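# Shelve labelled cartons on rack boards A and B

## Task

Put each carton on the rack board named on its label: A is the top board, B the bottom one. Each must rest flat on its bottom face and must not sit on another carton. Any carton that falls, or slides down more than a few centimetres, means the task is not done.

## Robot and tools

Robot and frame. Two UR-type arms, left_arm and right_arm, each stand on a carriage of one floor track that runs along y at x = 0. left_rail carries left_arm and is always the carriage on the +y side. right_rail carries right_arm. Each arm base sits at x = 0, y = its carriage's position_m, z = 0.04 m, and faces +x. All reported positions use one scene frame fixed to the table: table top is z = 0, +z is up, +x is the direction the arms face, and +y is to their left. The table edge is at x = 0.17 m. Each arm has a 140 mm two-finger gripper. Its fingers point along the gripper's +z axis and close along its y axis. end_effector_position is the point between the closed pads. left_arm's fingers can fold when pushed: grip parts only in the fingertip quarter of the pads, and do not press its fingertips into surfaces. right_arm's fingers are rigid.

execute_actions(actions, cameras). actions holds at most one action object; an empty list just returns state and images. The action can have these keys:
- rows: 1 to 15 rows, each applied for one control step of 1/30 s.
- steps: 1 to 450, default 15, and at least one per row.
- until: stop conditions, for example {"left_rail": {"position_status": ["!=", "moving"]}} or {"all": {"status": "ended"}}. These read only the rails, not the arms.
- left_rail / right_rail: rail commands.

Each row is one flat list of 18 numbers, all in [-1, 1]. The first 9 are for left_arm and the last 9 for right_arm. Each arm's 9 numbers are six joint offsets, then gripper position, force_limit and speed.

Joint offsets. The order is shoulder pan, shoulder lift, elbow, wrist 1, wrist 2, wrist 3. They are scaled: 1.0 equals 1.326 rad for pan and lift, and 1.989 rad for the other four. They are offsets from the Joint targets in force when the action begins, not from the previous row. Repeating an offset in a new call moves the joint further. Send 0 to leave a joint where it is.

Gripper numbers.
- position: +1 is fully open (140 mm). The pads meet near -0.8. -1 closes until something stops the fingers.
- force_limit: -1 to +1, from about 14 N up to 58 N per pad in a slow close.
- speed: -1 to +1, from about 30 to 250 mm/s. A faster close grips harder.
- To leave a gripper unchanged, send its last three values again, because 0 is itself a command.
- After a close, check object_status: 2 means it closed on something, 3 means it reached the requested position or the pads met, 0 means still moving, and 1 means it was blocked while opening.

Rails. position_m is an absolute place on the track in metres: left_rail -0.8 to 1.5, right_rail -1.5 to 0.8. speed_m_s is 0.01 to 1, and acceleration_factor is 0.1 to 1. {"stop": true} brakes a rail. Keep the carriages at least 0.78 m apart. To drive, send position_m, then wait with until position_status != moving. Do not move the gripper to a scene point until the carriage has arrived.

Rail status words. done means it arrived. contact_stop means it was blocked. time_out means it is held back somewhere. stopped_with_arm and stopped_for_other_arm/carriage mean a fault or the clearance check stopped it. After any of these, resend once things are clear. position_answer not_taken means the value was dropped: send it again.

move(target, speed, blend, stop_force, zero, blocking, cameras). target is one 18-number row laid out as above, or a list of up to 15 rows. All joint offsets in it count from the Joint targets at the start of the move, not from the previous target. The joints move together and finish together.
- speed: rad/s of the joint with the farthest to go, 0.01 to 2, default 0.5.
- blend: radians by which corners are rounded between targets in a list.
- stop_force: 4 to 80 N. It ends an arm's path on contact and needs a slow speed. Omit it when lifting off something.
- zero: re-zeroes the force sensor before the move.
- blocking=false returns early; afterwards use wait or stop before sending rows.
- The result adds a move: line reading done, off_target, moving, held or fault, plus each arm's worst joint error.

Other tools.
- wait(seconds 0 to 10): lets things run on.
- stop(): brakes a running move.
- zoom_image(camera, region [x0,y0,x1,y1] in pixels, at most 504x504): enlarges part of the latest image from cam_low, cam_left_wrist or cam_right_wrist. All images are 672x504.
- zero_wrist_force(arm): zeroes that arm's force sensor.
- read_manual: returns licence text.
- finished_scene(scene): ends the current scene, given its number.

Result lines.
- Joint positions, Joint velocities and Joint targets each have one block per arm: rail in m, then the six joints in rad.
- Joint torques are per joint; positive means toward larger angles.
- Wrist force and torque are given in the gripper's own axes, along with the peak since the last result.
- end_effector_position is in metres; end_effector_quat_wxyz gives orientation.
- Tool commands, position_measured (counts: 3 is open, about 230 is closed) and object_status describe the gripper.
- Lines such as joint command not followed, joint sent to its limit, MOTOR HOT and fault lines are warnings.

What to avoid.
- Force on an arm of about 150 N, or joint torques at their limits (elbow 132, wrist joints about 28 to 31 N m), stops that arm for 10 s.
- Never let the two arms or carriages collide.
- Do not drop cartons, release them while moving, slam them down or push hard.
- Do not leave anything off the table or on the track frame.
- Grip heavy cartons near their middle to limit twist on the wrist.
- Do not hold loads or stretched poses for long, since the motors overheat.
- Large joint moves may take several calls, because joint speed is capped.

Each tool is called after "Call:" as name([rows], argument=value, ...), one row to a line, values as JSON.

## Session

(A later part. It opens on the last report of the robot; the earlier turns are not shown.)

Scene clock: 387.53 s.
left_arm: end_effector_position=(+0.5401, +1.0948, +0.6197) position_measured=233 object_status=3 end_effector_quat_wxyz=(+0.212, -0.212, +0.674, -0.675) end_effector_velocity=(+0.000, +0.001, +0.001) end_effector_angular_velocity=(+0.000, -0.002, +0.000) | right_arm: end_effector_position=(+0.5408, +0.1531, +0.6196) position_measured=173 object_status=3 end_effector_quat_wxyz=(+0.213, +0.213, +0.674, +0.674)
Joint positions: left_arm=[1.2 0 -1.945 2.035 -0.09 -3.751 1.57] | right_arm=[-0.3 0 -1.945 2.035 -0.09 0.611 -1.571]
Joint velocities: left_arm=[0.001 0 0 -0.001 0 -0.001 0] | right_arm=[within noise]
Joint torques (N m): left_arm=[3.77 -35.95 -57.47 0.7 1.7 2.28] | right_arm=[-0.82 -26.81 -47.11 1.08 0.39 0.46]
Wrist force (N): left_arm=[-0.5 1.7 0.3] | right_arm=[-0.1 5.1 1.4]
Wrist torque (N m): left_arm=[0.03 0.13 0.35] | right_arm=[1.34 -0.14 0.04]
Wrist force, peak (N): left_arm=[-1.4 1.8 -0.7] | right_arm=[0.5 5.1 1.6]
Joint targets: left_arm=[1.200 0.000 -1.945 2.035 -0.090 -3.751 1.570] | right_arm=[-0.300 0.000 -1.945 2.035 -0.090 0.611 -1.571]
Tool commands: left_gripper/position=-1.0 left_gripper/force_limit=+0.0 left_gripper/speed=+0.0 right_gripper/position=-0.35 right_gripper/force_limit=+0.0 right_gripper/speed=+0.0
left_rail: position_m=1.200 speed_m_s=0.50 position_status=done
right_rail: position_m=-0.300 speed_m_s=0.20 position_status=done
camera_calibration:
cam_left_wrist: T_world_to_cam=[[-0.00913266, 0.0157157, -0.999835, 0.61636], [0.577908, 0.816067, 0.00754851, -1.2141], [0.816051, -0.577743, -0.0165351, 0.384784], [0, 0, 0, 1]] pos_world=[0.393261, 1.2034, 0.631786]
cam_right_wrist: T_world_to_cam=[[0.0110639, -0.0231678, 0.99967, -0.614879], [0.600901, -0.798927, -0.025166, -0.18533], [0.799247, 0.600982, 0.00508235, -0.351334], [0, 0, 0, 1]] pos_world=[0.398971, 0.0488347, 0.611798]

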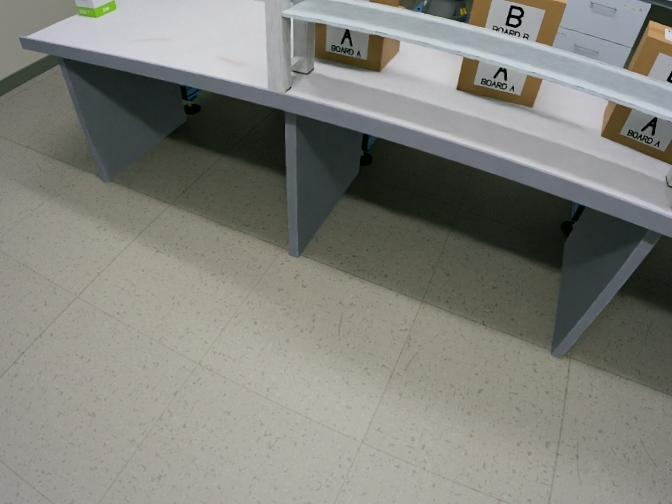

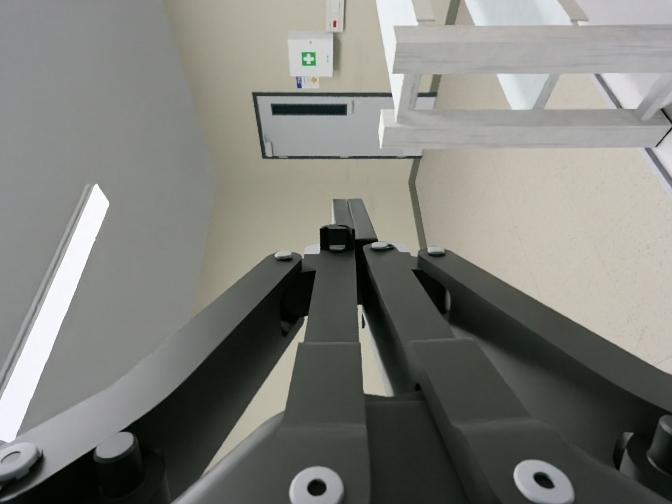

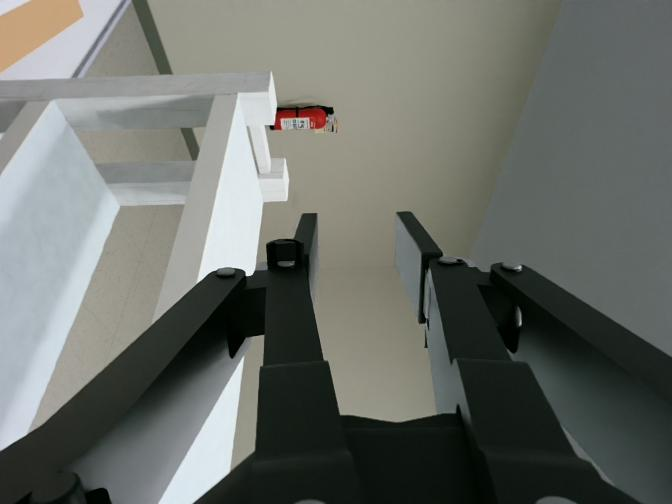

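Call:
move(target=[0.7897,0.1883,-0.6821,-0.4963,0.4825,0,-1,0,0,0,0,0,0,0.1316,0,-0.35,0,0], speed=0.9, cameras=[])

Call:
move(target=[0.7897,0.1883,-0.6821,-0.4963,0.4825,0,-1,0,0,0,0,0,0,0,0,-0.35,0,0], speed=0.9, cameras=[])

Call:
move(target=[0.7897,0.1883,-0.6821,-0.4963,0.4825,0,-1,0,0,0,0,0,0,0,0,-0.35,0,0], speed=0.9)

Scene clock: 402.03 s.
left_arm: end_effector_position=(+0.3197, +1.4617, +1.2734) position_measured=233 object_status=3 end_effector_quat_wxyz=(+0.590, +0.348, +0.726, +0.061) | right_arm: end_effector_position=(+0.6064, +0.0930, +0.6196) position_measured=173 object_status=3 end_effector_quat_wxyz=(+0.299, +0.299, +0.641, +0.641)
Joint positions: left_arm=[1.2 1.047 -1.696 0.679 -1.077 -2.792 1.57] | right_arm=[-0.3 0 -1.945 2.035 -0.09 0.872 -1.571]
Joint velocities: within noise
Joint torques (N m): left_arm=[13.49 3.91 -43.18 -8.87 0.29 2.27] | right_arm=[0.61 -25.94 -38.28 -1.34 3.48 0.67]
Wrist force (N): left_arm=[0.4 0.6 -0.5] | right_arm=[-0.3 4.6 0.8]
Wrist torque (N m): left_arm=[0.26 0.18 -0.37] | right_arm=[1.24 -0.11 0.04]
Wrist force, peak (N): left_arm=[1.9 5.8 1.1] | right_arm=[-0.2 5.3 1.2]
Joint targets: left_arm=[1.200 1.047 -1.696 0.679 -1.077 -2.792 1.570] | right_arm=[-0.300 0.000 -1.945 2.035 -0.090 0.872 -1.571]
left_rail: position_m=1.200 speed_m_s=0.50 position_status=done
right_rail: position_m=-0.300 speed_m_s=0.20 position_status=done
move: done
No camera images: "cameras" was empty.

Scene clock: 404.27 s.
left_arm: end_effector_position=(+0.0066, +1.0162, +1.6599) position_measured=233 object_status=3 end_effector_quat_wxyz=(-0.214, +0.055, +0.281, +0.934) | right_arm: end_effector_position=(+0.6064, +0.0930, +0.6196) position_measured=173 object_status=3 end_effector_quat_wxyz=(+0.299, +0.299, +0.641, +0.641)
Joint positions: left_arm=[1.2 2.094 -1.446 -0.677 -2.064 -1.832 1.57] | right_arm=[-0.3 0 -1.945 2.035 -0.09 0.872 -1.571]
Joint velocities: within noise
Joint torques (N m): left_arm=[17.55 38.05 18.17 0.32 3.4 2.59] | right_arm=[0.9 -23.53 -36.49 -1.81 3.22 0.42]
Wrist force (N): left_arm=[-0.7 1.0 -0.2] | right_arm=[-0.2 4.6 1.3]
Wrist torque (N m): left_arm=[0.01 0.29 -0.07] | right_arm=[1.22 -0.12 0.04]
Wrist force, peak (N): left_arm=[-2.5 6.7 -5.5] | right_arm=[-0.3 4.9 1.2]
Joint targets: left_arm=[1.200 2.094 -1.446 -0.678 -2.064 -1.832 1.570] | right_arm=[-0.300 0.000 -1.945 2.035 -0.090 0.872 -1.571]
left_rail: position_m=1.200 speed_m_s=0.50 position_status=done
right_rail: position_m=-0.300 speed_m_s=0.20 position_status=done
move: done
No camera images: "cameras" was empty.

Scene clock: 406.63 s.
left_arm: end_effector_position=(+0.6061, +0.8064, +0.6210) position_measured=233 object_status=3 end_effector_quat_wxyz=(+0.299, -0.298, +0.641, -0.641) | right_arm: end_effector_position=(+0.6064, +0.0930, +0.6196) position_measured=173 object_status=3 end_effector_quat_wxyz=(+0.299, +0.299, +0.641, +0.641)
Joint positions: left_arm=[1.2 3.141 -1.196 -2.034 -3.051 -0.873 1.57] | right_arm=[-0.3 0 -1.945 2.035 -0.09 0.872 -1.571]
Joint velocities: within noise
Joint torques (N m): left_arm=[12.92 37.89 40.17 -0.3 2.73 1.97] | right_arm=[-2.05 -24.05 -36.96 -2.38 3.25 0.68]
Wrist force (N): left_arm=[-1.0 1.8 0.1] | right_arm=[-0.1 4.8 1.2]
Wrist torque (N m): left_arm=[0.04 0.27 0.36] | right_arm=[1.26 -0.13 0.03]
Wrist force, peak (N): left_arm=[-3.2 12.0 -2.8] | right_arm=[-0.4 4.8 1.4]
Joint targets: left_arm=[1.200 3.141 -1.196 -2.034 -3.051 -0.873 1.570] | right_arm=[-0.300 0.000 -1.945 2.035 -0.090 0.872 -1.571]
left_rail: position_m=1.200 speed_m_s=0.50 position_status=done
right_rail: position_m=-0.300 speed_m_s=0.20 position_status=done
move: done
camera_calibration:
cam_left_wrist: T_world_to_cam=[[-0.0108695, 0.0127884, -0.999859, 0.626231], [0.346539, 0.937999, 0.00822994, -0.975414], [0.937972, -0.346401, -0.0146272, -0.0972796], [0, 0, 0, 1]] pos_world=[0.436072, 0.873231, 0.632748]
cam_right_wrist: T_world_to_cam=[[0.00471217, -0.0251447, 0.999673, -0.612931], [0.373733, -0.927197, -0.0250834, -0.123046], [0.927524, 0.373729, 0.00502828, -0.424231], [0, 0, 0, 1]] pos_world=[0.442359, 0.0290472, 0.611777]

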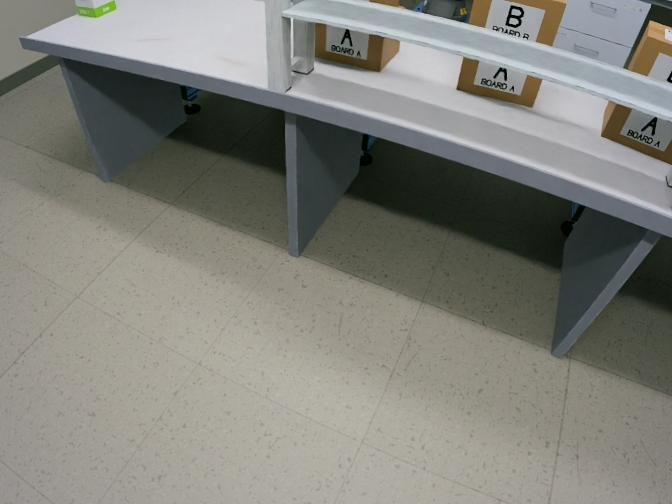

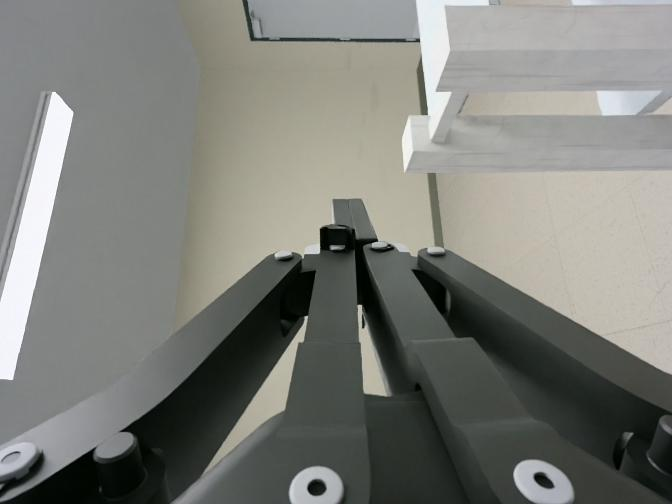

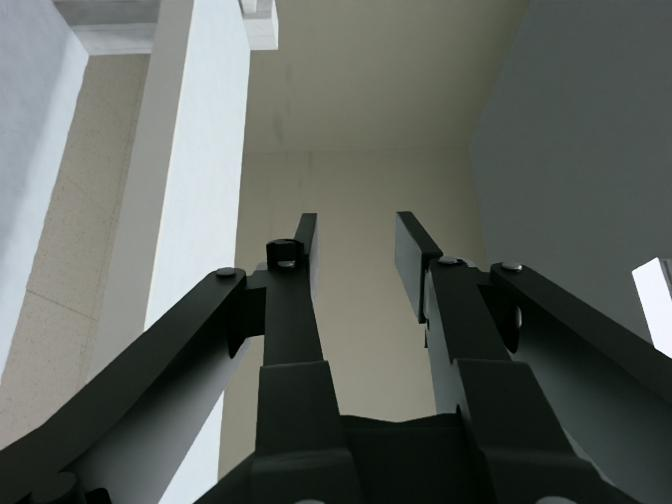

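Call:
execute_actions([
  {"left_rail":{"position_m":1.045},"right_rail":{"position_m":-0.105},"steps":200,"until":{"all":{"status":"ended"}}},
], cameras=[])

Call:
move(target=[0,-0.0604,-0.3197,0.3594,0,0,-1,0,0,0,0.05995,0.3197,-0.3597,0,0,-0.35,0,0], speed=0.3, stop_force=20)

Scene clock: 434.53 s.
left_arm: end_effector_position=(+0.6061, +0.6515, +0.6208) position_measured=233 object_status=3 end_effector_quat_wxyz=(+0.299, -0.298, +0.641, -0.641) | right_arm: end_effector_position=(+0.6064, +0.2880, +0.6196) position_measured=173 object_status=3 end_effector_quat_wxyz=(+0.299, +0.299, +0.641, +0.641) end_effector_velocity=(+0.000, +0.000, +0.000) end_effector_angular_velocity=(+0.001, +0.001, -0.001)
Joint positions: left_arm=[1.045 3.141 -1.196 -2.034 -3.051 -0.873 1.57] | right_arm=[-0.105 0 -1.945 2.035 -0.09 0.872 -1.571]
Joint velocities: left_arm=[within noise] | right_arm=[0.001 0 0 0 0 0.001 0.001]
Joint torques (N m): left_arm=[8.12 37.6 48.02 1.02 1.87 1.93] | right_arm=[-2.43 -22.45 -38.14 -3.84 2.58 0.78]
Wrist force (N): left_arm=[-0.9 1.9 0.1] | right_arm=[-0.4 4.5 1.2]
Wrist torque (N m): left_arm=[0.06 0.25 0.37] | right_arm=[1.22 -0.09 0.04]
Wrist force, peak (N): left_arm=[-2.1 2.2 -0.8] | right_arm=[0.4 4.9 1.7]
Joint targets: left_arm=[1.045 3.141 -1.196 -2.034 -3.051 -0.873 1.570] | right_arm=[-0.105 0.000 -1.945 2.035 -0.090 0.872 -1.571]
Tool commands: left_gripper/position=-1.0 left_gripper/force_limit=+0.0 left_gripper/speed=+0.0 right_gripper/position=-0.35 right_gripper/force_limit=+0.0 right_gripper/speed=+0.0
left_rail: position_m=1.045 speed_m_s=0.50 position_status=done
right_rail: position_m=-0.105 speed_m_s=0.20 position_status=done
No camera images: "cameras" was empty.

Scene clock: 446.47 s.
left_arm: end_effector_position=(+0.5236, +0.6515, +0.3319) position_measured=233 object_status=3 end_effector_quat_wxyz=(+0.299, -0.299, +0.641, -0.641) | right_arm: end_effector_position=(+0.5454, +0.2881, +0.3690) position_measured=173 object_status=3 end_effector_quat_wxyz=(+0.303, +0.295, +0.639, +0.643)
Joint positions: left_arm=[1.045 3.141 -1.261 -2.546 -2.476 -0.873 1.57] | right_arm=[-0.105 0 -1.891 2.478 -0.599 0.872 -1.571]
Joint velocities: within noise
Joint torques (N m): left_arm=[-2.25 -7.72 47.88 0.98 0.57 1.44] | right_arm=[-2.13 -12.24 -30.52 -1.97 0.3 0.5]
Wrist force (N): left_arm=[-1.0 2.2 0.1] | right_arm=[13.6 32.2 7.5]
Wrist torque (N m): left_arm=[0.11 0.26 0.36] | right_arm=[7.93 -3.36 -0.08]
Wrist force, peak (N): left_arm=[-0.4 3.5 -1.0] | right_arm=[33.7 162.1 -16.5]
Joint targets: left_arm=[1.045 3.141 -1.261 -2.546 -2.476 -0.873 1.570] | right_arm=[-0.105 0.000 -1.891 2.478 -0.599 0.872 -1.571]
Tool commands: left_gripper/position=-1.0 left_gripper/force_limit=+0.0 left_gripper/speed=+0.0 right_gripper/position=-0.34902 right_gripper/force_limit=+0.003922 right_gripper/speed=+0.003922
FORCE FAULT: contact force on the right arm reached its limit, and that arm stopped for 10 seconds. The contact can be on any part of that arm, not only on its tool. That arm's remaining commands of this call were not run. That arm's target is now where it stood when the stop ended, not its last command. That arm accepts commands again.
left_rail: position_m=1.045 speed_m_s=0.50 position_status=done
right_rail: position_m=-0.105 speed_m_s=0.20 position_status=done
move: fault (right_arm; stop_force had ended the path), off_target (left_arm; braked at the fault stop of right_arm); left_arm: the wrist 1 is farthest, 0.139 rad from its target; right_arm: the wrist 1 is farthest, 0.207 rad from its target
camera_calibration:
cam_left_wrist: T_world_to_cam=[[-0.0121328, 0.0127895, -0.999845, 0.338861], [0.346523, 0.938009, 0.00779357, -0.799018], [0.937963, -0.346375, -0.0158126, -0.0774162], [0, 0, 0, 1]] pos_world=[0.353603, 0.718337, 0.343812]
cam_right_wrist: T_world_to_cam=[[-0.0073816, -0.0251292, 0.999657, -0.350609], [0.374038, -0.927186, -0.0205454, 0.0724177], [0.927384, 0.373758, 0.0162434, -0.443392], [0, 0, 0, 1]] pos_world=[0.38152, 0.224056, 0.359179]

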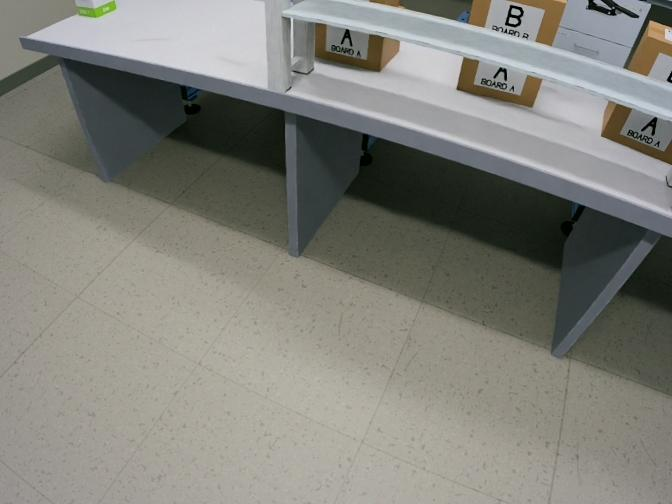

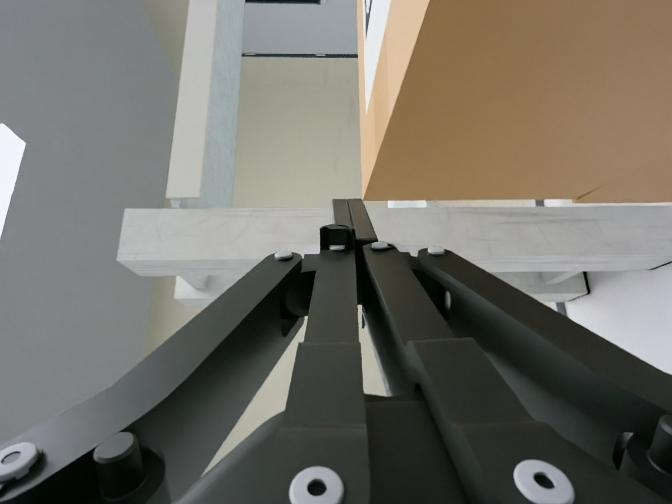

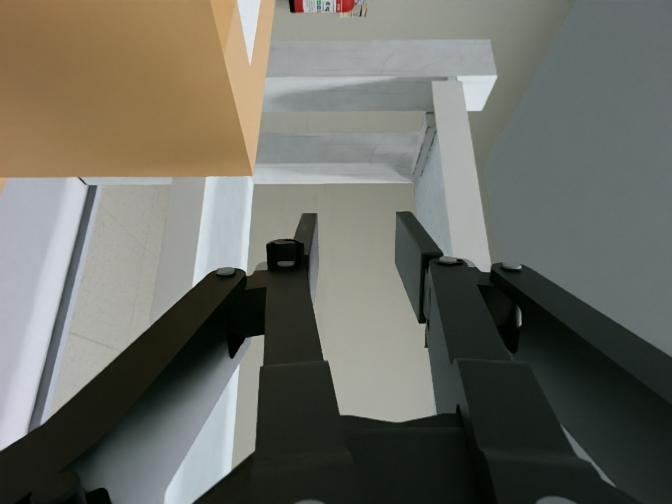

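Call:
move([
  [0,0.049,0.2574,-0.2891,0,0,-1,0,0,0,-0.0407,-0.2227,0.2559,0,0,-0.35,0,0],
  [0,0.049,0.2574,-0.2891,-0.0877,0,-1,0,0,0,-0.0407,-0.2227,0.2559,0.0877,0,-0.35,0,0],
], speed=0.4, cameras=[])

Scene clock: 472.03 s.
left_arm: end_effector_position=(+0.6399, +0.7000, +0.6215) position_measured=233 object_status=3 end_effector_quat_wxyz=(+0.354, -0.353, +0.612, -0.613) | right_arm: end_effector_position=(+0.6402, +0.2395, +0.6197) position_measured=173 object_status=3 end_effector_quat_wxyz=(+0.353, +0.353, +0.613, +0.612)
Joint positions: left_arm=[1.045 3.141 -1.196 -2.034 -3.051 -1.047 1.57] | right_arm=[-0.105 0 -1.945 2.035 -0.09 1.047 -1.571]
Joint velocities: within noise
Joint torques (N m): left_arm=[-9.81 39.56 62.59 -0.01 -2.31 1.52] | right_arm=[-1.13 -27.39 -50.9 0.66 3.23 0.2]
Wrist force (N): left_arm=[-1.0 1.9 0.0] | right_arm=[0.8 4.6 0.9]
Wrist torque (N m): left_arm=[0.04 0.28 0.37] | right_arm=[1.21 -0.35 0.03]
Wrist force, peak (N): left_arm=[0.0 3.8 -0.9] | right_arm=[13.9 33.5 7.7]
Joint targets: left_arm=[1.045 3.141 -1.196 -2.034 -3.051 -1.047 1.570] | right_arm=[-0.105 0.000 -1.945 2.035 -0.090 1.047 -1.571]
left_rail: position_m=1.045 speed_m_s=0.50 position_status=done
right_rail: position_m=-0.105 speed_m_s=0.20 position_status=done
move: done
No camera images: "cameras" was empty.

Call:
move(target=[0,0,0,-0.3,0,0,-1,0,0,0,0,0,0.3,0,0,-0.35,0,0], speed=0.6, cameras=["cam_left_wrist","cam_right_wrist"])

Scene clock: 481.67 s.
left_arm: end_effector_position=(+0.5222, +0.7001, +0.4762) position_measured=233 object_status=3 end_effector_quat_wxyz=(+0.159, -0.517, +0.689, -0.482) | right_arm: end_effector_position=(+0.5220, +0.2395, +0.4748) position_measured=173 object_status=3 end_effector_quat_wxyz=(+0.158, +0.518, +0.689, +0.481)
Joint positions: left_arm=[1.045 3.141 -1.196 -2.034 -3.647 -1.047 1.57] | right_arm=[-0.105 0 -1.945 2.035 0.507 1.047 -1.571]
Joint velocities: within noise
Joint torques (N m): left_arm=[-4.04 30.05 51.06 -3.27 0.51 1.54] | right_arm=[-0.39 -17.29 -40.68 3.71 0.59 0.11]
Wrist force (N): left_arm=[-0.9 1.7 0.0] | right_arm=[1.0 4.0 0.5]
Wrist torque (N m): left_arm=[0.08 0.15 0.37] | right_arm=[1.16 -0.37 0.17]
Wrist force, peak (N): left_arm=[-3.4 1.3 0.6] | right_arm=[0.8 5.2 1.7]
Joint targets: left_arm=[1.045 3.141 -1.196 -2.034 -3.647 -1.047 1.570] | right_arm=[-0.105 0.000 -1.945 2.035 0.507 1.047 -1.571]
left_rail: position_m=1.045 speed_m_s=0.50 position_status=done
right_rail: position_m=-0.105 speed_m_s=0.20 position_status=done
move: done
camera_calibration:
cam_left_wrist: T_world_to_cam=[[-0.571674, 0.0107861, -0.82041, 0.690637], [0.152288, 0.983934, -0.0931802, -0.727877], [0.806224, -0.178207, -0.564132, 0.155225], [0, 0, 0, 1]] pos_world=[0.38052, 0.736395, 0.586349]
cam_right_wrist: T_world_to_cam=[[0.561657, -0.0255668, 0.826975, -0.672727], [0.157364, -0.977976, -0.137112, 0.218939], [0.812267, 0.207147, -0.545263, -0.0386297], [0, 0, 0, 1]] pos_world=[0.374766, 0.204919, 0.565285]
Images, in order (width x height): cam_left_wrist 672x504, cam_right_wrist 672x504.

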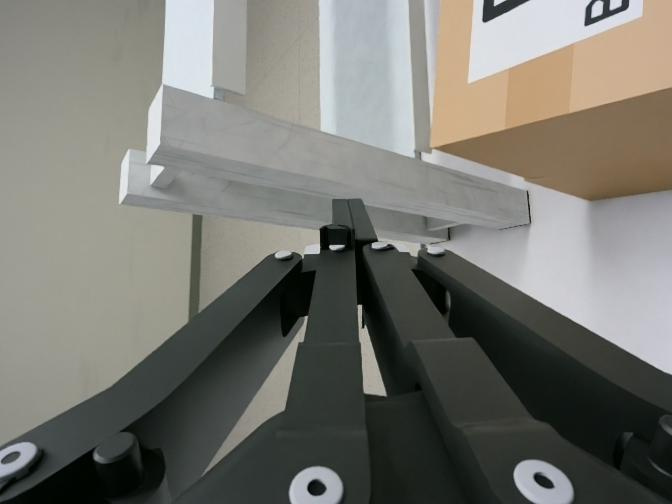

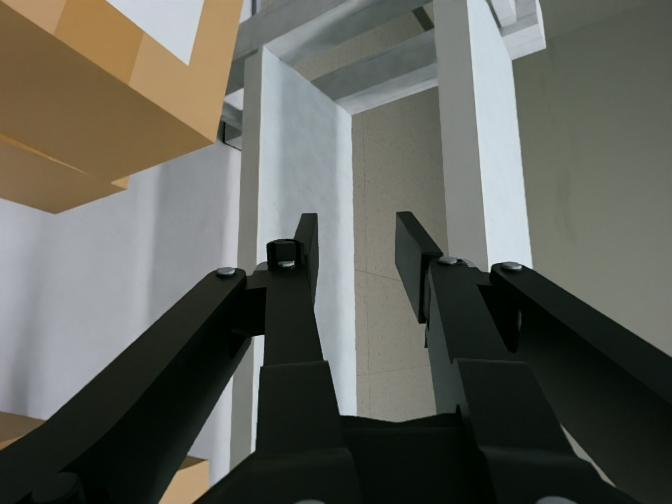

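Call:
execute_actions([
  {"left_rail":{"position_m":0.991},"right_rail":{"position_m":-0.061},"steps":200,"until":{"all":{"status":"ended"}}},
], cameras=[])

Call:
move(target=[0,0.021,-0.3461,0.6311,0,0,-1,0,0,0,-0.0215,0.3461,-0.6319,0,0,-0.35,0,0], speed=0.3, stop_force=15)

Scene clock: 503.23 s.
left_arm: end_effector_position=(+0.5221, +0.6462, +0.4762) position_measured=233 object_status=3 end_effector_quat_wxyz=(+0.159, -0.517, +0.689, -0.482) end_effector_velocity=(-0.001, -0.001, +0.000) end_effector_angular_velocity=(+0.000, +0.001, +0.000) | right_arm: end_effector_position=(+0.5219, +0.2834, +0.4748) position_measured=173 object_status=3 end_effector_quat_wxyz=(+0.158, +0.518, +0.689, +0.481) end_effector_velocity=(-0.001, +0.002, -0.001) end_effector_angular_velocity=(+0.000, +0.001, +0.002)
Joint positions: left_arm=[0.991 3.141 -1.196 -2.034 -3.647 -1.047 1.57] | right_arm=[-0.061 0 -1.945 2.035 0.507 1.047 -1.571]
Joint velocities: left_arm=[-0.001 0 0.001 -0.001 -0.001 0 0] | right_arm=[0.001 0.003 0.001 0 0 0.001 0.001]
Joint torques (N m): left_arm=[-1.48 1.79 38.54 -1.5 3.07 1.42] | right_arm=[-0.12 -2.9 -34.31 1.61 -3.62 0.15]
Wrist force (N): left_arm=[-0.9 1.6 0.1] | right_arm=[0.8 4.1 0.5]
Wrist torque (N m): left_arm=[0.06 0.16 0.36] | right_arm=[1.16 -0.30 0.17]
Wrist force, peak (N): left_arm=[-2.0 1.7 -0.9] | right_arm=[1.2 4.4 0.8]
Joint targets: left_arm=[0.991 3.141 -1.196 -2.034 -3.647 -1.047 1.570] | right_arm=[-0.061 0.000 -1.945 2.035 0.507 1.047 -1.571]
Tool commands: left_gripper/position=-1.0 left_gripper/force_limit=+0.0 left_gripper/speed=+0.0 right_gripper/position=-0.35 right_gripper/force_limit=+0.0 right_gripper/speed=+0.0
left_rail: position_m=0.991 speed_m_s=0.50 position_status=done
right_rail: position_m=-0.061 speed_m_s=0.20 position_status=done
No camera images: "cameras" was empty.

Scene clock: 508.47 s.
left_arm: end_effector_position=(+0.4734, +0.6462, +0.2758) position_measured=233 object_status=3 end_effector_quat_wxyz=(+0.353, -0.353, +0.612, -0.613) | right_arm: end_effector_position=(+0.4732, +0.2835, +0.2750) position_measured=173 object_status=3 end_effector_quat_wxyz=(+0.354, +0.353, +0.612, +0.612)
Joint positions: left_arm=[0.991 3.141 -1.168 -2.722 -2.392 -1.047 1.57] | right_arm=[-0.061 0 -1.973 2.723 -0.75 1.047 -1.571]
Joint velocities: within noise
Joint torques (N m): left_arm=[2.98 24.82 29.13 6.34 -1.52 1.08] | right_arm=[-1.71 -10.82 -25.59 -6.64 -2.1 0.11]
Wrist force (N): left_arm=[-0.9 2.0 0.0] | right_arm=[0.8 4.3 2.0]
Wrist torque (N m): left_arm=[0.08 0.25 0.37] | right_arm=[1.20 -0.30 -0.01]
Wrist force, peak (N): left_arm=[-0.6 2.7 -0.4] | right_arm=[1.1 5.3 0.1]
Joint targets: left_arm=[0.991 3.141 -1.168 -2.722 -2.392 -1.047 1.570] | right_arm=[-0.061 0.000 -1.973 2.723 -0.750 1.047 -1.571]
left_rail: position_m=0.991 speed_m_s=0.50 position_status=done
right_rail: position_m=-0.061 speed_m_s=0.20 position_status=done
move: done
camera_calibration:
cam_left_wrist: T_world_to_cam=[[-0.0142208, 0.0103449, -0.999845, 0.284759], [0.178504, 0.98391, 0.00764119, -0.726223], [0.983836, -0.178368, -0.0158385, -0.163316], [0, 0, 0, 1]] pos_world=[0.294359, 0.682462, 0.287677]
cam_right_wrist: T_world_to_cam=[[-0.0000115305, -0.0254992, 0.999675, -0.260722], [0.207213, -0.977978, -0.0249433, 0.187838], [0.978296, 0.207146, 0.00529504, -0.346996], [0, 0, 0, 1]] pos_world=[0.30054, 0.248932, 0.26716]

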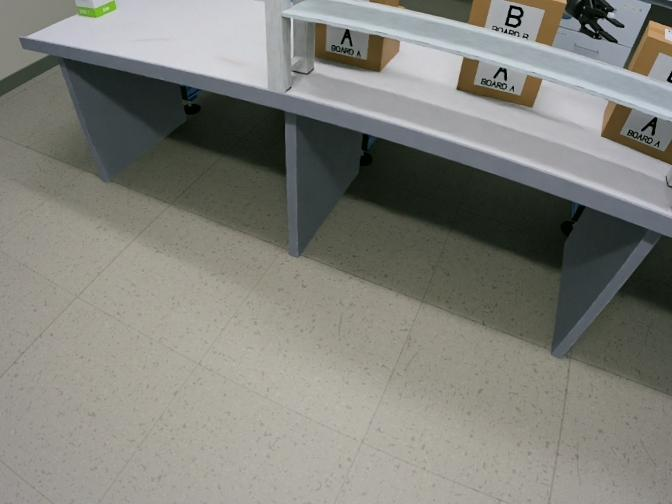

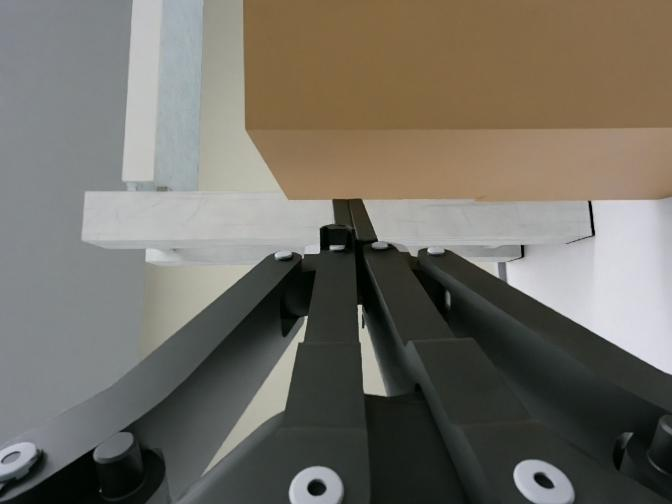

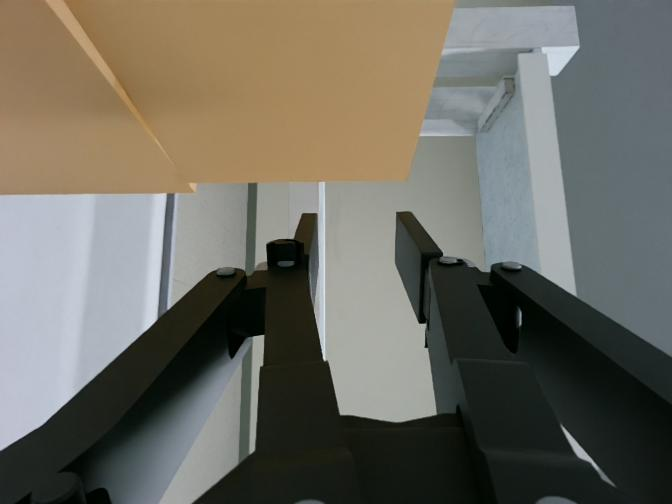

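Call:
execute_actions([
  {"left_rail":{"position_m":0.971,"speed_m_s":0.03},"right_rail":{"position_m":-0.031,"speed_m_s":0.03},"steps":90,"until":{"all":{"status":"ended"}}},
], cameras=["cam_left_wrist","cam_right_wrist"])

Scene clock: 519.23 s.
left_arm: end_effector_position=(+0.4734, +0.6261, +0.2758) position_measured=233 object_status=3 end_effector_quat_wxyz=(+0.353, -0.353, +0.612, -0.613) | right_arm: end_effector_position=(+0.4732, +0.3135, +0.2750) position_measured=173 object_status=3 end_effector_quat_wxyz=(+0.354, +0.353, +0.612, +0.612)
Joint positions: left_arm=[0.971 3.141 -1.168 -2.722 -2.392 -1.047 1.57] | right_arm=[-0.031 0 -1.973 2.723 -0.75 1.047 -1.571]
Joint velocities: within noise
Joint torques (N m): left_arm=[6.84 23.09 36.23 4.32 0.57 0.94] | right_arm=[-1.39 -10.38 -33.03 -4.84 -1.08 0.22]
Wrist force (N): left_arm=[-3.9 2.3 -2.3] | right_arm=[0.8 4.2 1.9]
Wrist torque (N m): left_arm=[0.08 0.16 0.37] | right_arm=[1.20 -0.31 -0.01]
Wrist force, peak (N): left_arm=[-5.9 1.7 -4.2] | right_arm=[1.4 4.4 2.1]
Joint targets: left_arm=[0.971 3.141 -1.168 -2.722 -2.392 -1.047 1.570] | right_arm=[-0.031 0.000 -1.973 2.723 -0.750 1.047 -1.571]
Tool commands: left_gripper/position=-1.0 left_gripper/force_limit=+0.0 left_gripper/speed=+0.0 right_gripper/position=-0.35 right_gripper/force_limit=+0.0 right_gripper/speed=+0.0
left_rail: position_m=0.971 speed_m_s=0.03 position_status=done
right_rail: position_m=-0.031 speed_m_s=0.03 position_status=done
camera_calibration:
cam_left_wrist: T_world_to_cam=[[-0.0142198, 0.0103447, -0.999845, 0.284966], [0.178492, 0.983912, 0.00764137, -0.706473], [0.983839, -0.178356, -0.0158375, -0.166907], [0, 0, 0, 1]] pos_world=[0.294361, 0.662391, 0.287677]
cam_right_wrist: T_world_to_cam=[[-0.0000113046, -0.0254991, 0.999675, -0.259956], [0.207214, -0.977978, -0.0249433, 0.217208], [0.978296, 0.207146, 0.00529483, -0.353217], [0, 0, 0, 1]] pos_world=[0.300539, 0.278964, 0.26716]
Images, in order (width x height): cam_left_wrist 672x504, cam_right_wrist 672x504.

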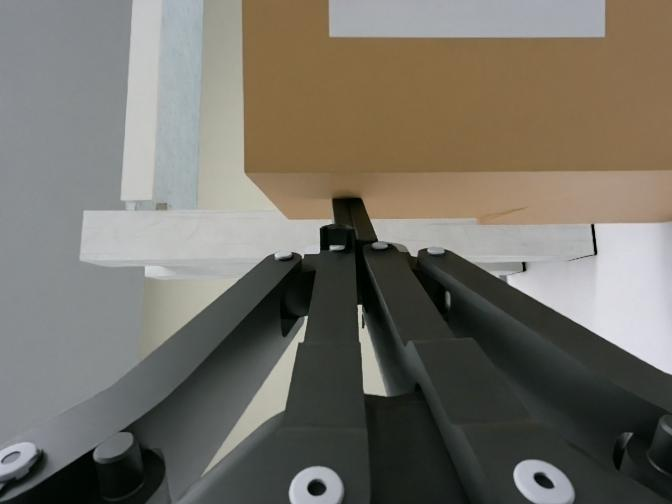

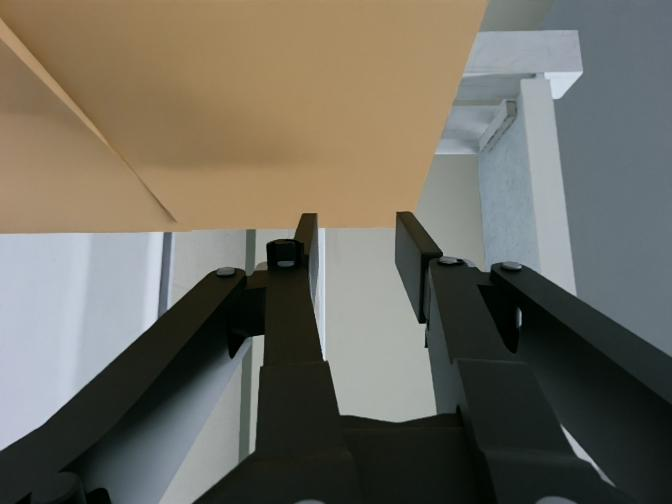

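Call:
execute_actions([
  {"right_rail":{"position_m":-0.013,"speed_m_s":0.03},"steps":90,"until":{"all":{"status":"ended"}}},
], cameras=["cam_right_wrist"])

Scene clock: 525.03 s.
left_arm: end_effector_position=(+0.4734, +0.6262, +0.2758) position_measured=233 object_status=3 end_effector_quat_wxyz=(+0.353, -0.353, +0.612, -0.613) | right_arm: end_effector_position=(+0.4732, +0.3315, +0.2750) position_measured=173 object_status=3 end_effector_quat_wxyz=(+0.354, +0.353, +0.612, +0.612)
Joint positions: left_arm=[0.971 3.141 -1.168 -2.722 -2.392 -1.047 1.57] | right_arm=[-0.013 0 -1.973 2.723 -0.75 1.047 -1.571]
Joint velocities: within noise
Joint torques (N m): left_arm=[9.04 20.61 42.53 2.22 3.15 1.12] | right_arm=[-2.03 -9.3 -39.07 -2.77 -0.79 0.22]
Wrist force (N): left_arm=[-3.1 2.1 -1.5] | right_arm=[0.8 4.3 1.5]
Wrist torque (N m): left_arm=[0.11 0.21 0.37] | right_arm=[1.20 -0.32 -0.02]
Wrist force, peak (N): left_arm=[-4.0 2.7 -2.5] | right_arm=[1.4 4.4 2.0]
Joint targets: left_arm=[0.971 3.141 -1.168 -2.722 -2.392 -1.047 1.570] | right_arm=[-0.013 0.000 -1.973 2.723 -0.750 1.047 -1.571]
Tool commands: left_gripper/position=-1.0 left_gripper/force_limit=+0.0 left_gripper/speed=+0.0 right_gripper/position=-0.35 right_gripper/force_limit=+0.0 right_gripper/speed=+0.0
left_rail: position_m=0.971 speed_m_s=0.03 position_status=done
right_rail: position_m=-0.013 speed_m_s=0.03 position_status=done
camera_calibration:
cam_right_wrist: T_world_to_cam=[[-0.000011435, -0.0254991, 0.999675, -0.259497], [0.207214, -0.977978, -0.0249433, 0.234811], [0.978296, 0.207146, 0.00529496, -0.356946], [0, 0, 0, 1]] pos_world=[0.300539, 0.296963, 0.26716]
Images, in order (width x height): cam_right_wrist 672x504.

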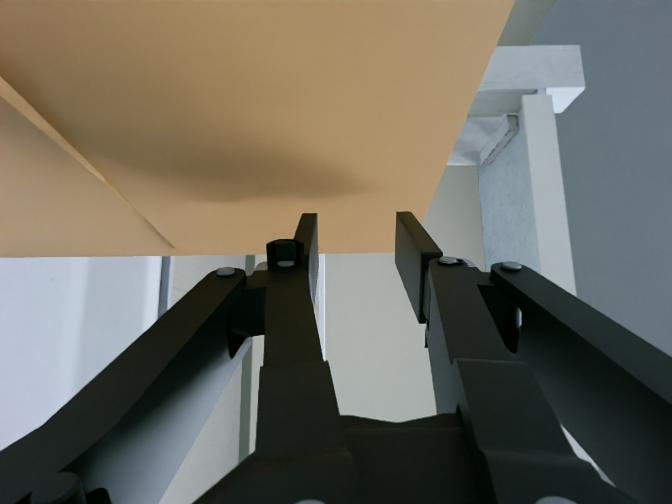

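Call:
execute_actions([
  {"right_rail":{"position_m":-0.003,"speed_m_s":0.02},"steps":90,"until":{"all":{"status":"ended"}}},
], cameras=[])

Call:
execute_actions([
  {"right_rail":{"position_m":0.003},"steps":90,"until":{"all":{"status":"ended"}}},
], cameras=["cam_right_wrist"])

Scene clock: 534.93 s.
left_arm: end_effector_position=(+0.4734, +0.6262, +0.2758) position_measured=233 object_status=3 end_effector_quat_wxyz=(+0.353, -0.353, +0.612, -0.613) | right_arm: end_effector_position=(+0.4732, +0.3415, +0.2750) position_measured=173 object_status=3 end_effector_quat_wxyz=(+0.354, +0.353, +0.612, +0.612)
Joint positions: left_arm=[0.971 3.141 -1.168 -2.722 -2.392 -1.047 1.57] | right_arm=[-0.003 0 -1.973 2.723 -0.75 1.047 -1.571]
Joint velocities: within noise
Joint torques (N m): left_arm=[8.55 16.37 49.18 1.12 2.21 0.68] | right_arm=[-1.99 -9.05 -39.5 -0.92 -0.3 0.2]
Wrist force (N): left_arm=[-3.0 2.3 -1.5] | right_arm=[0.8 4.3 1.5]
Wrist torque (N m): left_arm=[0.01 0.14 0.37] | right_arm=[1.22 -0.31 -0.01]
Wrist force, peak (N): left_arm=[-3.2 3.0 -1.1] | right_arm=[1.1 4.6 2.2]
Joint targets: left_arm=[0.971 3.141 -1.168 -2.722 -2.392 -1.047 1.570] | right_arm=[-0.003 0.000 -1.973 2.723 -0.750 1.047 -1.571]
Tool commands: left_gripper/position=-1.0 left_gripper/force_limit=+0.0 left_gripper/speed=+0.0 right_gripper/position=-0.35 right_gripper/force_limit=+0.0 right_gripper/speed=+0.0
left_rail: position_m=0.971 speed_m_s=0.03 position_status=done
right_rail: position_m=-0.003 speed_m_s=0.02 position_status=done
No camera images: "cameras" was empty.

Scene clock: 535.57 s.
left_arm: end_effector_position=(+0.4734, +0.6264, +0.2758) position_measured=233 object_status=3 end_effector_quat_wxyz=(+0.353, -0.353, +0.612, -0.613) | right_arm: end_effector_position=(+0.4732, +0.3474, +0.2750) position_measured=173 object_status=3 end_effector_quat_wxyz=(+0.354, +0.353, +0.612, +0.612)
Joint positions: left_arm=[0.971 3.141 -1.168 -2.722 -2.392 -1.047 1.57] | right_arm=[0.003 0 -1.973 2.723 -0.75 1.047 -1.571]
Joint velocities: within noise
Joint torques (N m): left_arm=[-9.64 17.71 50.1 0.79 6.19 1.06] | right_arm=[2.66 -9.06 -39.45 -0.77 -7.63 0.25]
Wrist force (N): left_arm=[-28.4 1.8 -16.1] | right_arm=[-31.2 4.5 -16.7]
Wrist torque (N m): left_arm=[0.11 -0.63 0.36] | right_arm=[1.10 -1.02 0.13]
Wrist force, peak (N): left_arm=[-28.4 1.8 -16.1] | right_arm=[-30.8 5.4 -17.3]
Joint targets: left_arm=[0.971 3.141 -1.168 -2.722 -2.392 -1.047 1.570] | right_arm=[0.003 0.000 -1.973 2.723 -0.750 1.047 -1.571]
Tool commands: left_gripper/position=-1.0 left_gripper/force_limit=+0.0 left_gripper/speed=+0.0 right_gripper/position=-0.35 right_gripper/force_limit=+0.0 right_gripper/speed=+0.0
left_rail: position_m=0.971 speed_m_s=0.03 position_status=done
right_rail: position_m=0.003 speed_m_s=0.02 position_status=done
camera_calibration:
cam_right_wrist: T_world_to_cam=[[-0.0000226196, -0.0254992, 0.999675, -0.259092], [0.207035, -0.978016, -0.024942, 0.250411], [0.978334, 0.206967, 0.00530134, -0.360225], [0, 0, 0, 1]] pos_world=[0.300571, 0.312854, 0.267163]
Images, in order (width x height): cam_right_wrist 672x504.

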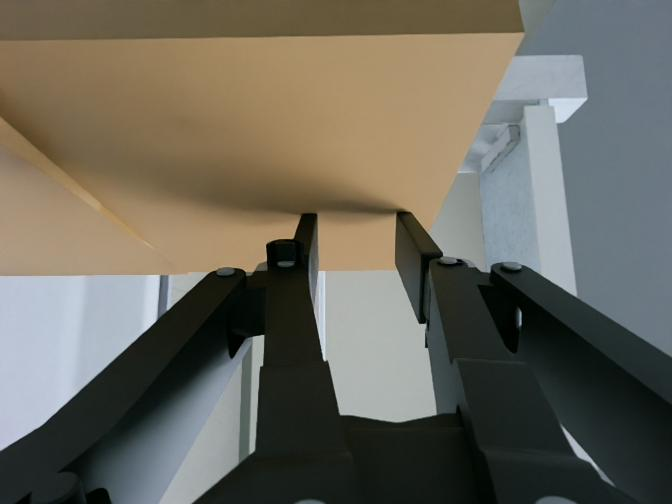

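Call:
execute_actions([
  {"right_rail":{"position_m":0.006},"steps":90,"until":{"all":{"status":"ended"}}},
], cameras=[])

Scene clock: 542.20 s.
left_arm: end_effector_position=(+0.4734, +0.6262, +0.2758) position_measured=233 object_status=3 end_effector_quat_wxyz=(+0.353, -0.353, +0.612, -0.613) | right_arm: end_effector_position=(+0.4732, +0.3504, +0.2750) position_measured=173 object_status=3 end_effector_quat_wxyz=(+0.354, +0.353, +0.612, +0.612) end_effector_velocity=(+0.000, +0.000, +0.000) end_effector_angular_velocity=(-0.001, -0.001, -0.001)
Joint positions: left_arm=[0.971 3.141 -1.168 -2.722 -2.392 -1.047 1.57] | right_arm=[0.006 0 -1.973 2.723 -0.75 1.047 -1.571]
Joint velocities: left_arm=[within noise] | right_arm=[0.001 0 0 0 0 0.002 -0.001]
Joint torques (N m): left_arm=[-30.88 16.53 49.03 0.86 15.64 0.51] | right_arm=[29.89 -8.55 -38.29 0 -17.22 -0.26]
Wrist force (N): left_arm=[-50.7 0.8 -29.2] | right_arm=[-55.0 5.0 -29.3]
Wrist torque (N m): left_arm=[0.09 -1.38 0.36] | right_arm=[1.12 -1.35 0.16]
Wrist force, peak (N): left_arm=[-50.7 0.8 -29.2] | right_arm=[-55.0 5.0 -29.3]
Joint targets: left_arm=[0.971 3.141 -1.168 -2.722 -2.392 -1.047 1.570] | right_arm=[0.006 0.000 -1.973 2.723 -0.750 1.047 -1.571]
Tool commands: left_gripper/position=-1.0 left_gripper/force_limit=+0.0 left_gripper/speed=+0.0 right_gripper/position=-0.35 right_gripper/force_limit=+0.0 right_gripper/speed=+0.0
left_rail: position_m=0.971 speed_m_s=0.03 position_status=done
right_rail: position_m=0.006 speed_m_s=0.02 position_status=done
No camera images: "cameras" was empty.

Call:
move(target=[0,0.0385,0.0124,-0.0381,0,0,-1,0,0,0,-0.0385,-0.0124,0.0381,0,0,-0.35,0,0], speed=0.1)

Scene clock: 549.43 s.
left_arm: end_effector_position=(+0.4731, +0.6262, +0.2955) position_measured=233 object_status=3 end_effector_quat_wxyz=(+0.353, -0.353, +0.612, -0.613) | right_arm: end_effector_position=(+0.4730, +0.3505, +0.2947) position_measured=173 object_status=3 end_effector_quat_wxyz=(+0.354, +0.353, +0.613, +0.612)
Joint positions: left_arm=[0.971 3.141 -1.117 -2.698 -2.468 -1.047 1.57] | right_arm=[0.006 0 -2.024 2.699 -0.674 1.047 -1.571]
Joint velocities: within noise
Joint torques (N m): left_arm=[-31.91 29.28 61.16 2.19 15.65 0.5] | right_arm=[40.94 -12.83 -47.76 -0.41 -17.4 -0.19]
Wrist force (N): left_arm=[-52.7 11.5 -29.2] | right_arm=[-52.1 -3.1 -26.6]
Wrist torque (N m): left_arm=[-0.22 -1.45 0.48] | right_arm=[1.57 -1.45 0.20]
Wrist force, peak (N): left_arm=[-52.9 11.0 -29.2] | right_arm=[-55.5 4.9 -29.7]
Joint targets: left_arm=[0.971 3.141 -1.117 -2.697 -2.468 -1.047 1.570] | right_arm=[0.006 0.000 -2.024 2.698 -0.674 1.047 -1.571]
left_rail: position_m=0.971 speed_m_s=0.03 position_status=done
right_rail: position_m=0.006 speed_m_s=0.02 position_status=done
move: done
camera_calibration:
cam_left_wrist: T_world_to_cam=[[-0.0142962, 0.010345, -0.999844, 0.304725], [0.178504, 0.98391, 0.00762786, -0.706651], [0.983835, -0.178367, -0.0159128, -0.166322], [0, 0, 0, 1]] pos_world=[0.29413, 0.662462, 0.307421]
cam_right_wrist: T_world_to_cam=[[0.0000650616, -0.0254993, 0.999675, -0.278745], [0.20721, -0.977978, -0.0249593, 0.2539], [0.978296, 0.207145, 0.00522008, -0.360769], [0, 0, 0, 1]] pos_world=[0.300346, 0.315932, 0.286875]

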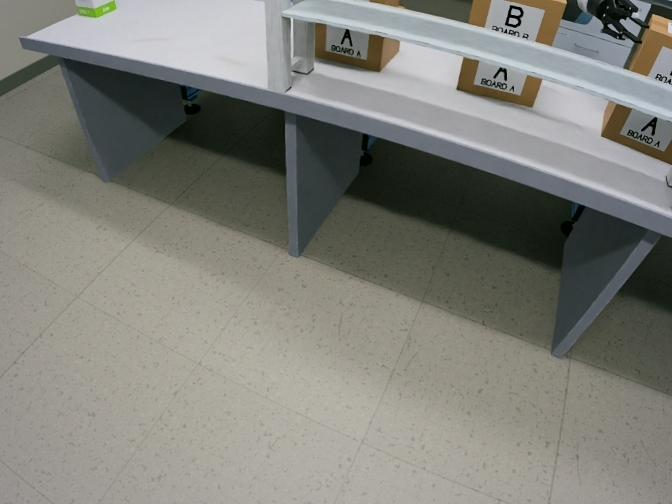

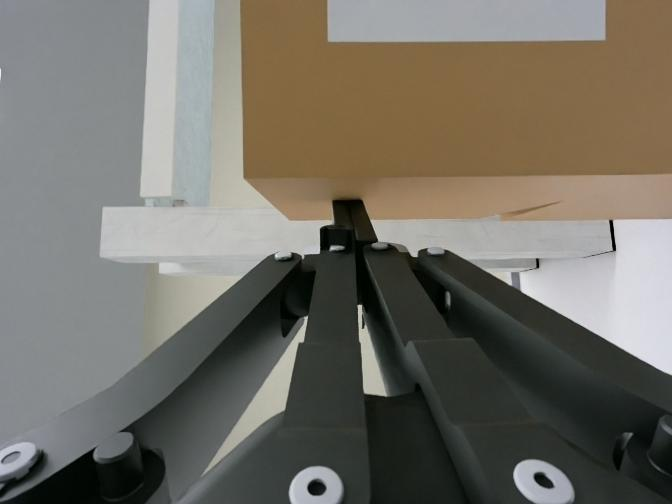

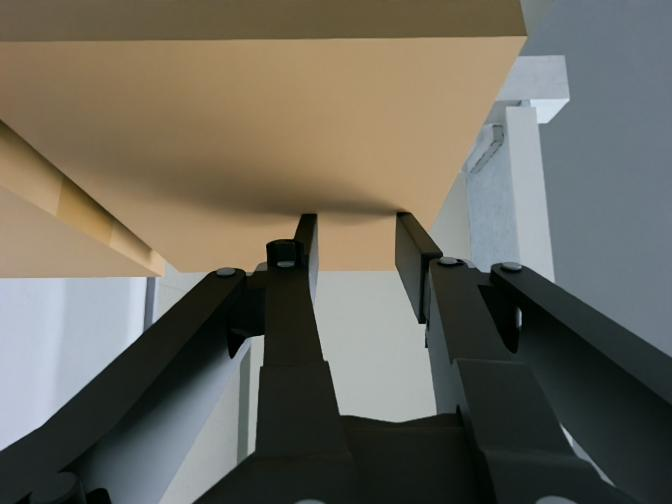

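Call:
move(target=[0,-0.0385,-0.0124,0.0381,0,0,-1,0,0,0,0.0385,0.0124,-0.0381,0,0,-0.35,0,0], speed=0.05, cameras=[])

Call:
execute_actions([
  {"right_rail":{"position_m":-0.034,"speed_m_s":0.03},"left_rail":{"position_m":1.011,"speed_m_s":0.03},"steps":150,"until":{"all":{"status":"ended"}}},
], cameras=["cam_right_wrist","cam_left_wrist"])

Scene clock: 590.40 s.
left_arm: end_effector_position=(+0.4734, +0.6262, +0.2759) position_measured=233 object_status=3 end_effector_quat_wxyz=(+0.353, -0.353, +0.612, -0.613) | right_arm: end_effector_position=(+0.4732, +0.3505, +0.2752) position_measured=173 object_status=3 end_effector_quat_wxyz=(+0.354, +0.353, +0.612, +0.612)
Joint positions: left_arm=[0.971 3.141 -1.168 -2.722 -2.392 -1.047 1.57] | right_arm=[0.006 0 -1.973 2.723 -0.75 1.047 -1.571]
Joint velocities: within noise
Joint torques (N m): left_arm=[-31.72 -22.77 28.62 6.47 15.97 -0.11] | right_arm=[38.72 10.99 -25.15 -7.51 -17.5 0.01]
Wrist force (N): left_arm=[-52.3 0.6 -31.9] | right_arm=[-52.1 4.5 -28.7]
Wrist torque (N m): left_arm=[0.10 -1.34 0.37] | right_arm=[1.20 -1.32 0.17]
Wrist force, peak (N): left_arm=[-53.2 11.9 -29.0] | right_arm=[-52.1 4.5 -28.7]
Joint targets: left_arm=[0.971 3.141 -1.168 -2.722 -2.392 -1.047 1.570] | right_arm=[0.006 0.000 -1.973 2.723 -0.750 1.047 -1.571]
left_rail: position_m=0.971 speed_m_s=0.03 position_status=done
right_rail: position_m=0.006 speed_m_s=0.02 position_status=done
move: done
No camera images: "cameras" was empty.

Scene clock: 592.07 s.
left_arm: end_effector_position=(+0.4734, +0.6663, +0.2758) position_measured=233 object_status=3 end_effector_quat_wxyz=(+0.353, -0.353, +0.612, -0.613) | right_arm: end_effector_position=(+0.4732, +0.3105, +0.2750) position_measured=173 object_status=3 end_effector_quat_wxyz=(+0.354, +0.353, +0.612, +0.612)
Joint positions: left_arm=[1.011 3.141 -1.168 -2.722 -2.392 -1.047 1.57] | right_arm=[-0.034 0 -1.973 2.723 -0.75 1.047 -1.571]
Joint velocities: within noise
Joint torques (N m): left_arm=[11.09 -20.56 28.78 6.12 -1.66 0.01] | right_arm=[-15.65 11.59 -27.28 -3.45 2.65 -0.25]
Wrist force (N): left_arm=[-0.8 2.0 -0.2] | right_arm=[2.1 8.0 2.7]
Wrist torque (N m): left_arm=[0.09 0.22 0.37] | right_arm=[2.03 -0.59 -0.01]
Wrist force, peak (N): left_arm=[-52.1 -1.1 -32.4] | right_arm=[-51.9 5.8 -29.2]
Joint targets: left_arm=[1.011 3.141 -1.168 -2.722 -2.392 -1.047 1.570] | right_arm=[-0.034 0.000 -1.973 2.723 -0.750 1.047 -1.571]
Tool commands: left_gripper/position=-1.0 left_gripper/force_limit=+0.0 left_gripper/speed=+0.0 right_gripper/position=-0.35 right_gripper/force_limit=+0.0 right_gripper/speed=+0.0
left_rail: position_m=1.011 speed_m_s=0.03 position_status=done
right_rail: position_m=-0.034 speed_m_s=0.03 position_status=done
camera_calibration:
cam_left_wrist: T_world_to_cam=[[-0.0142194, 0.0103451, -0.999845, 0.284552], [0.178504, 0.98391, 0.00764165, -0.745988], [0.983836, -0.178367, -0.0158372, -0.159736], [0, 0, 0, 1]] pos_world=[0.294362, 0.702549, 0.287679]
cam_right_wrist: T_world_to_cam=[[-0.0000241403, -0.0254993, 0.999675, -0.260032], [0.207212, -0.977978, -0.0249408, 0.214205], [0.978296, 0.207144, 0.00530735, -0.352586], [0, 0, 0, 1]] pos_world=[0.300542, 0.275893, 0.267161]
Images, in order (width x height): cam_left_wrist 672x504, cam_right_wrist 672x504.

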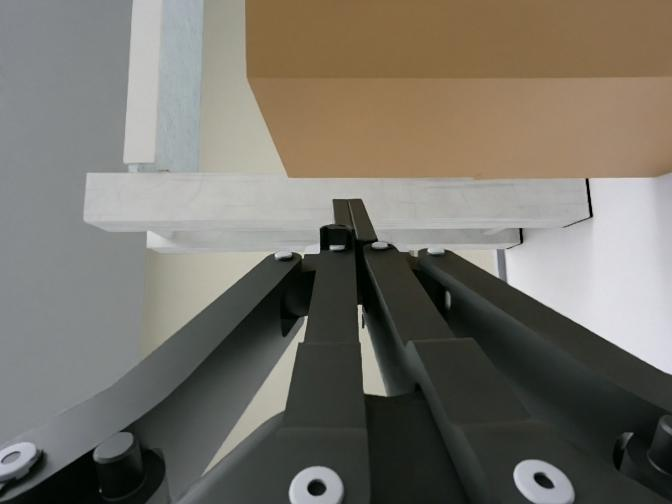

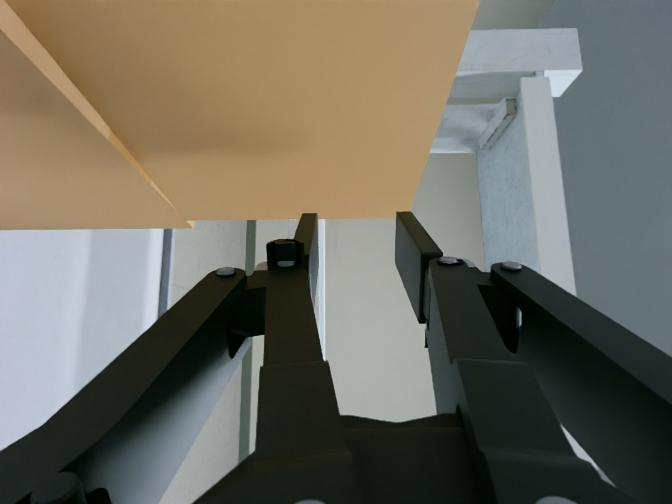

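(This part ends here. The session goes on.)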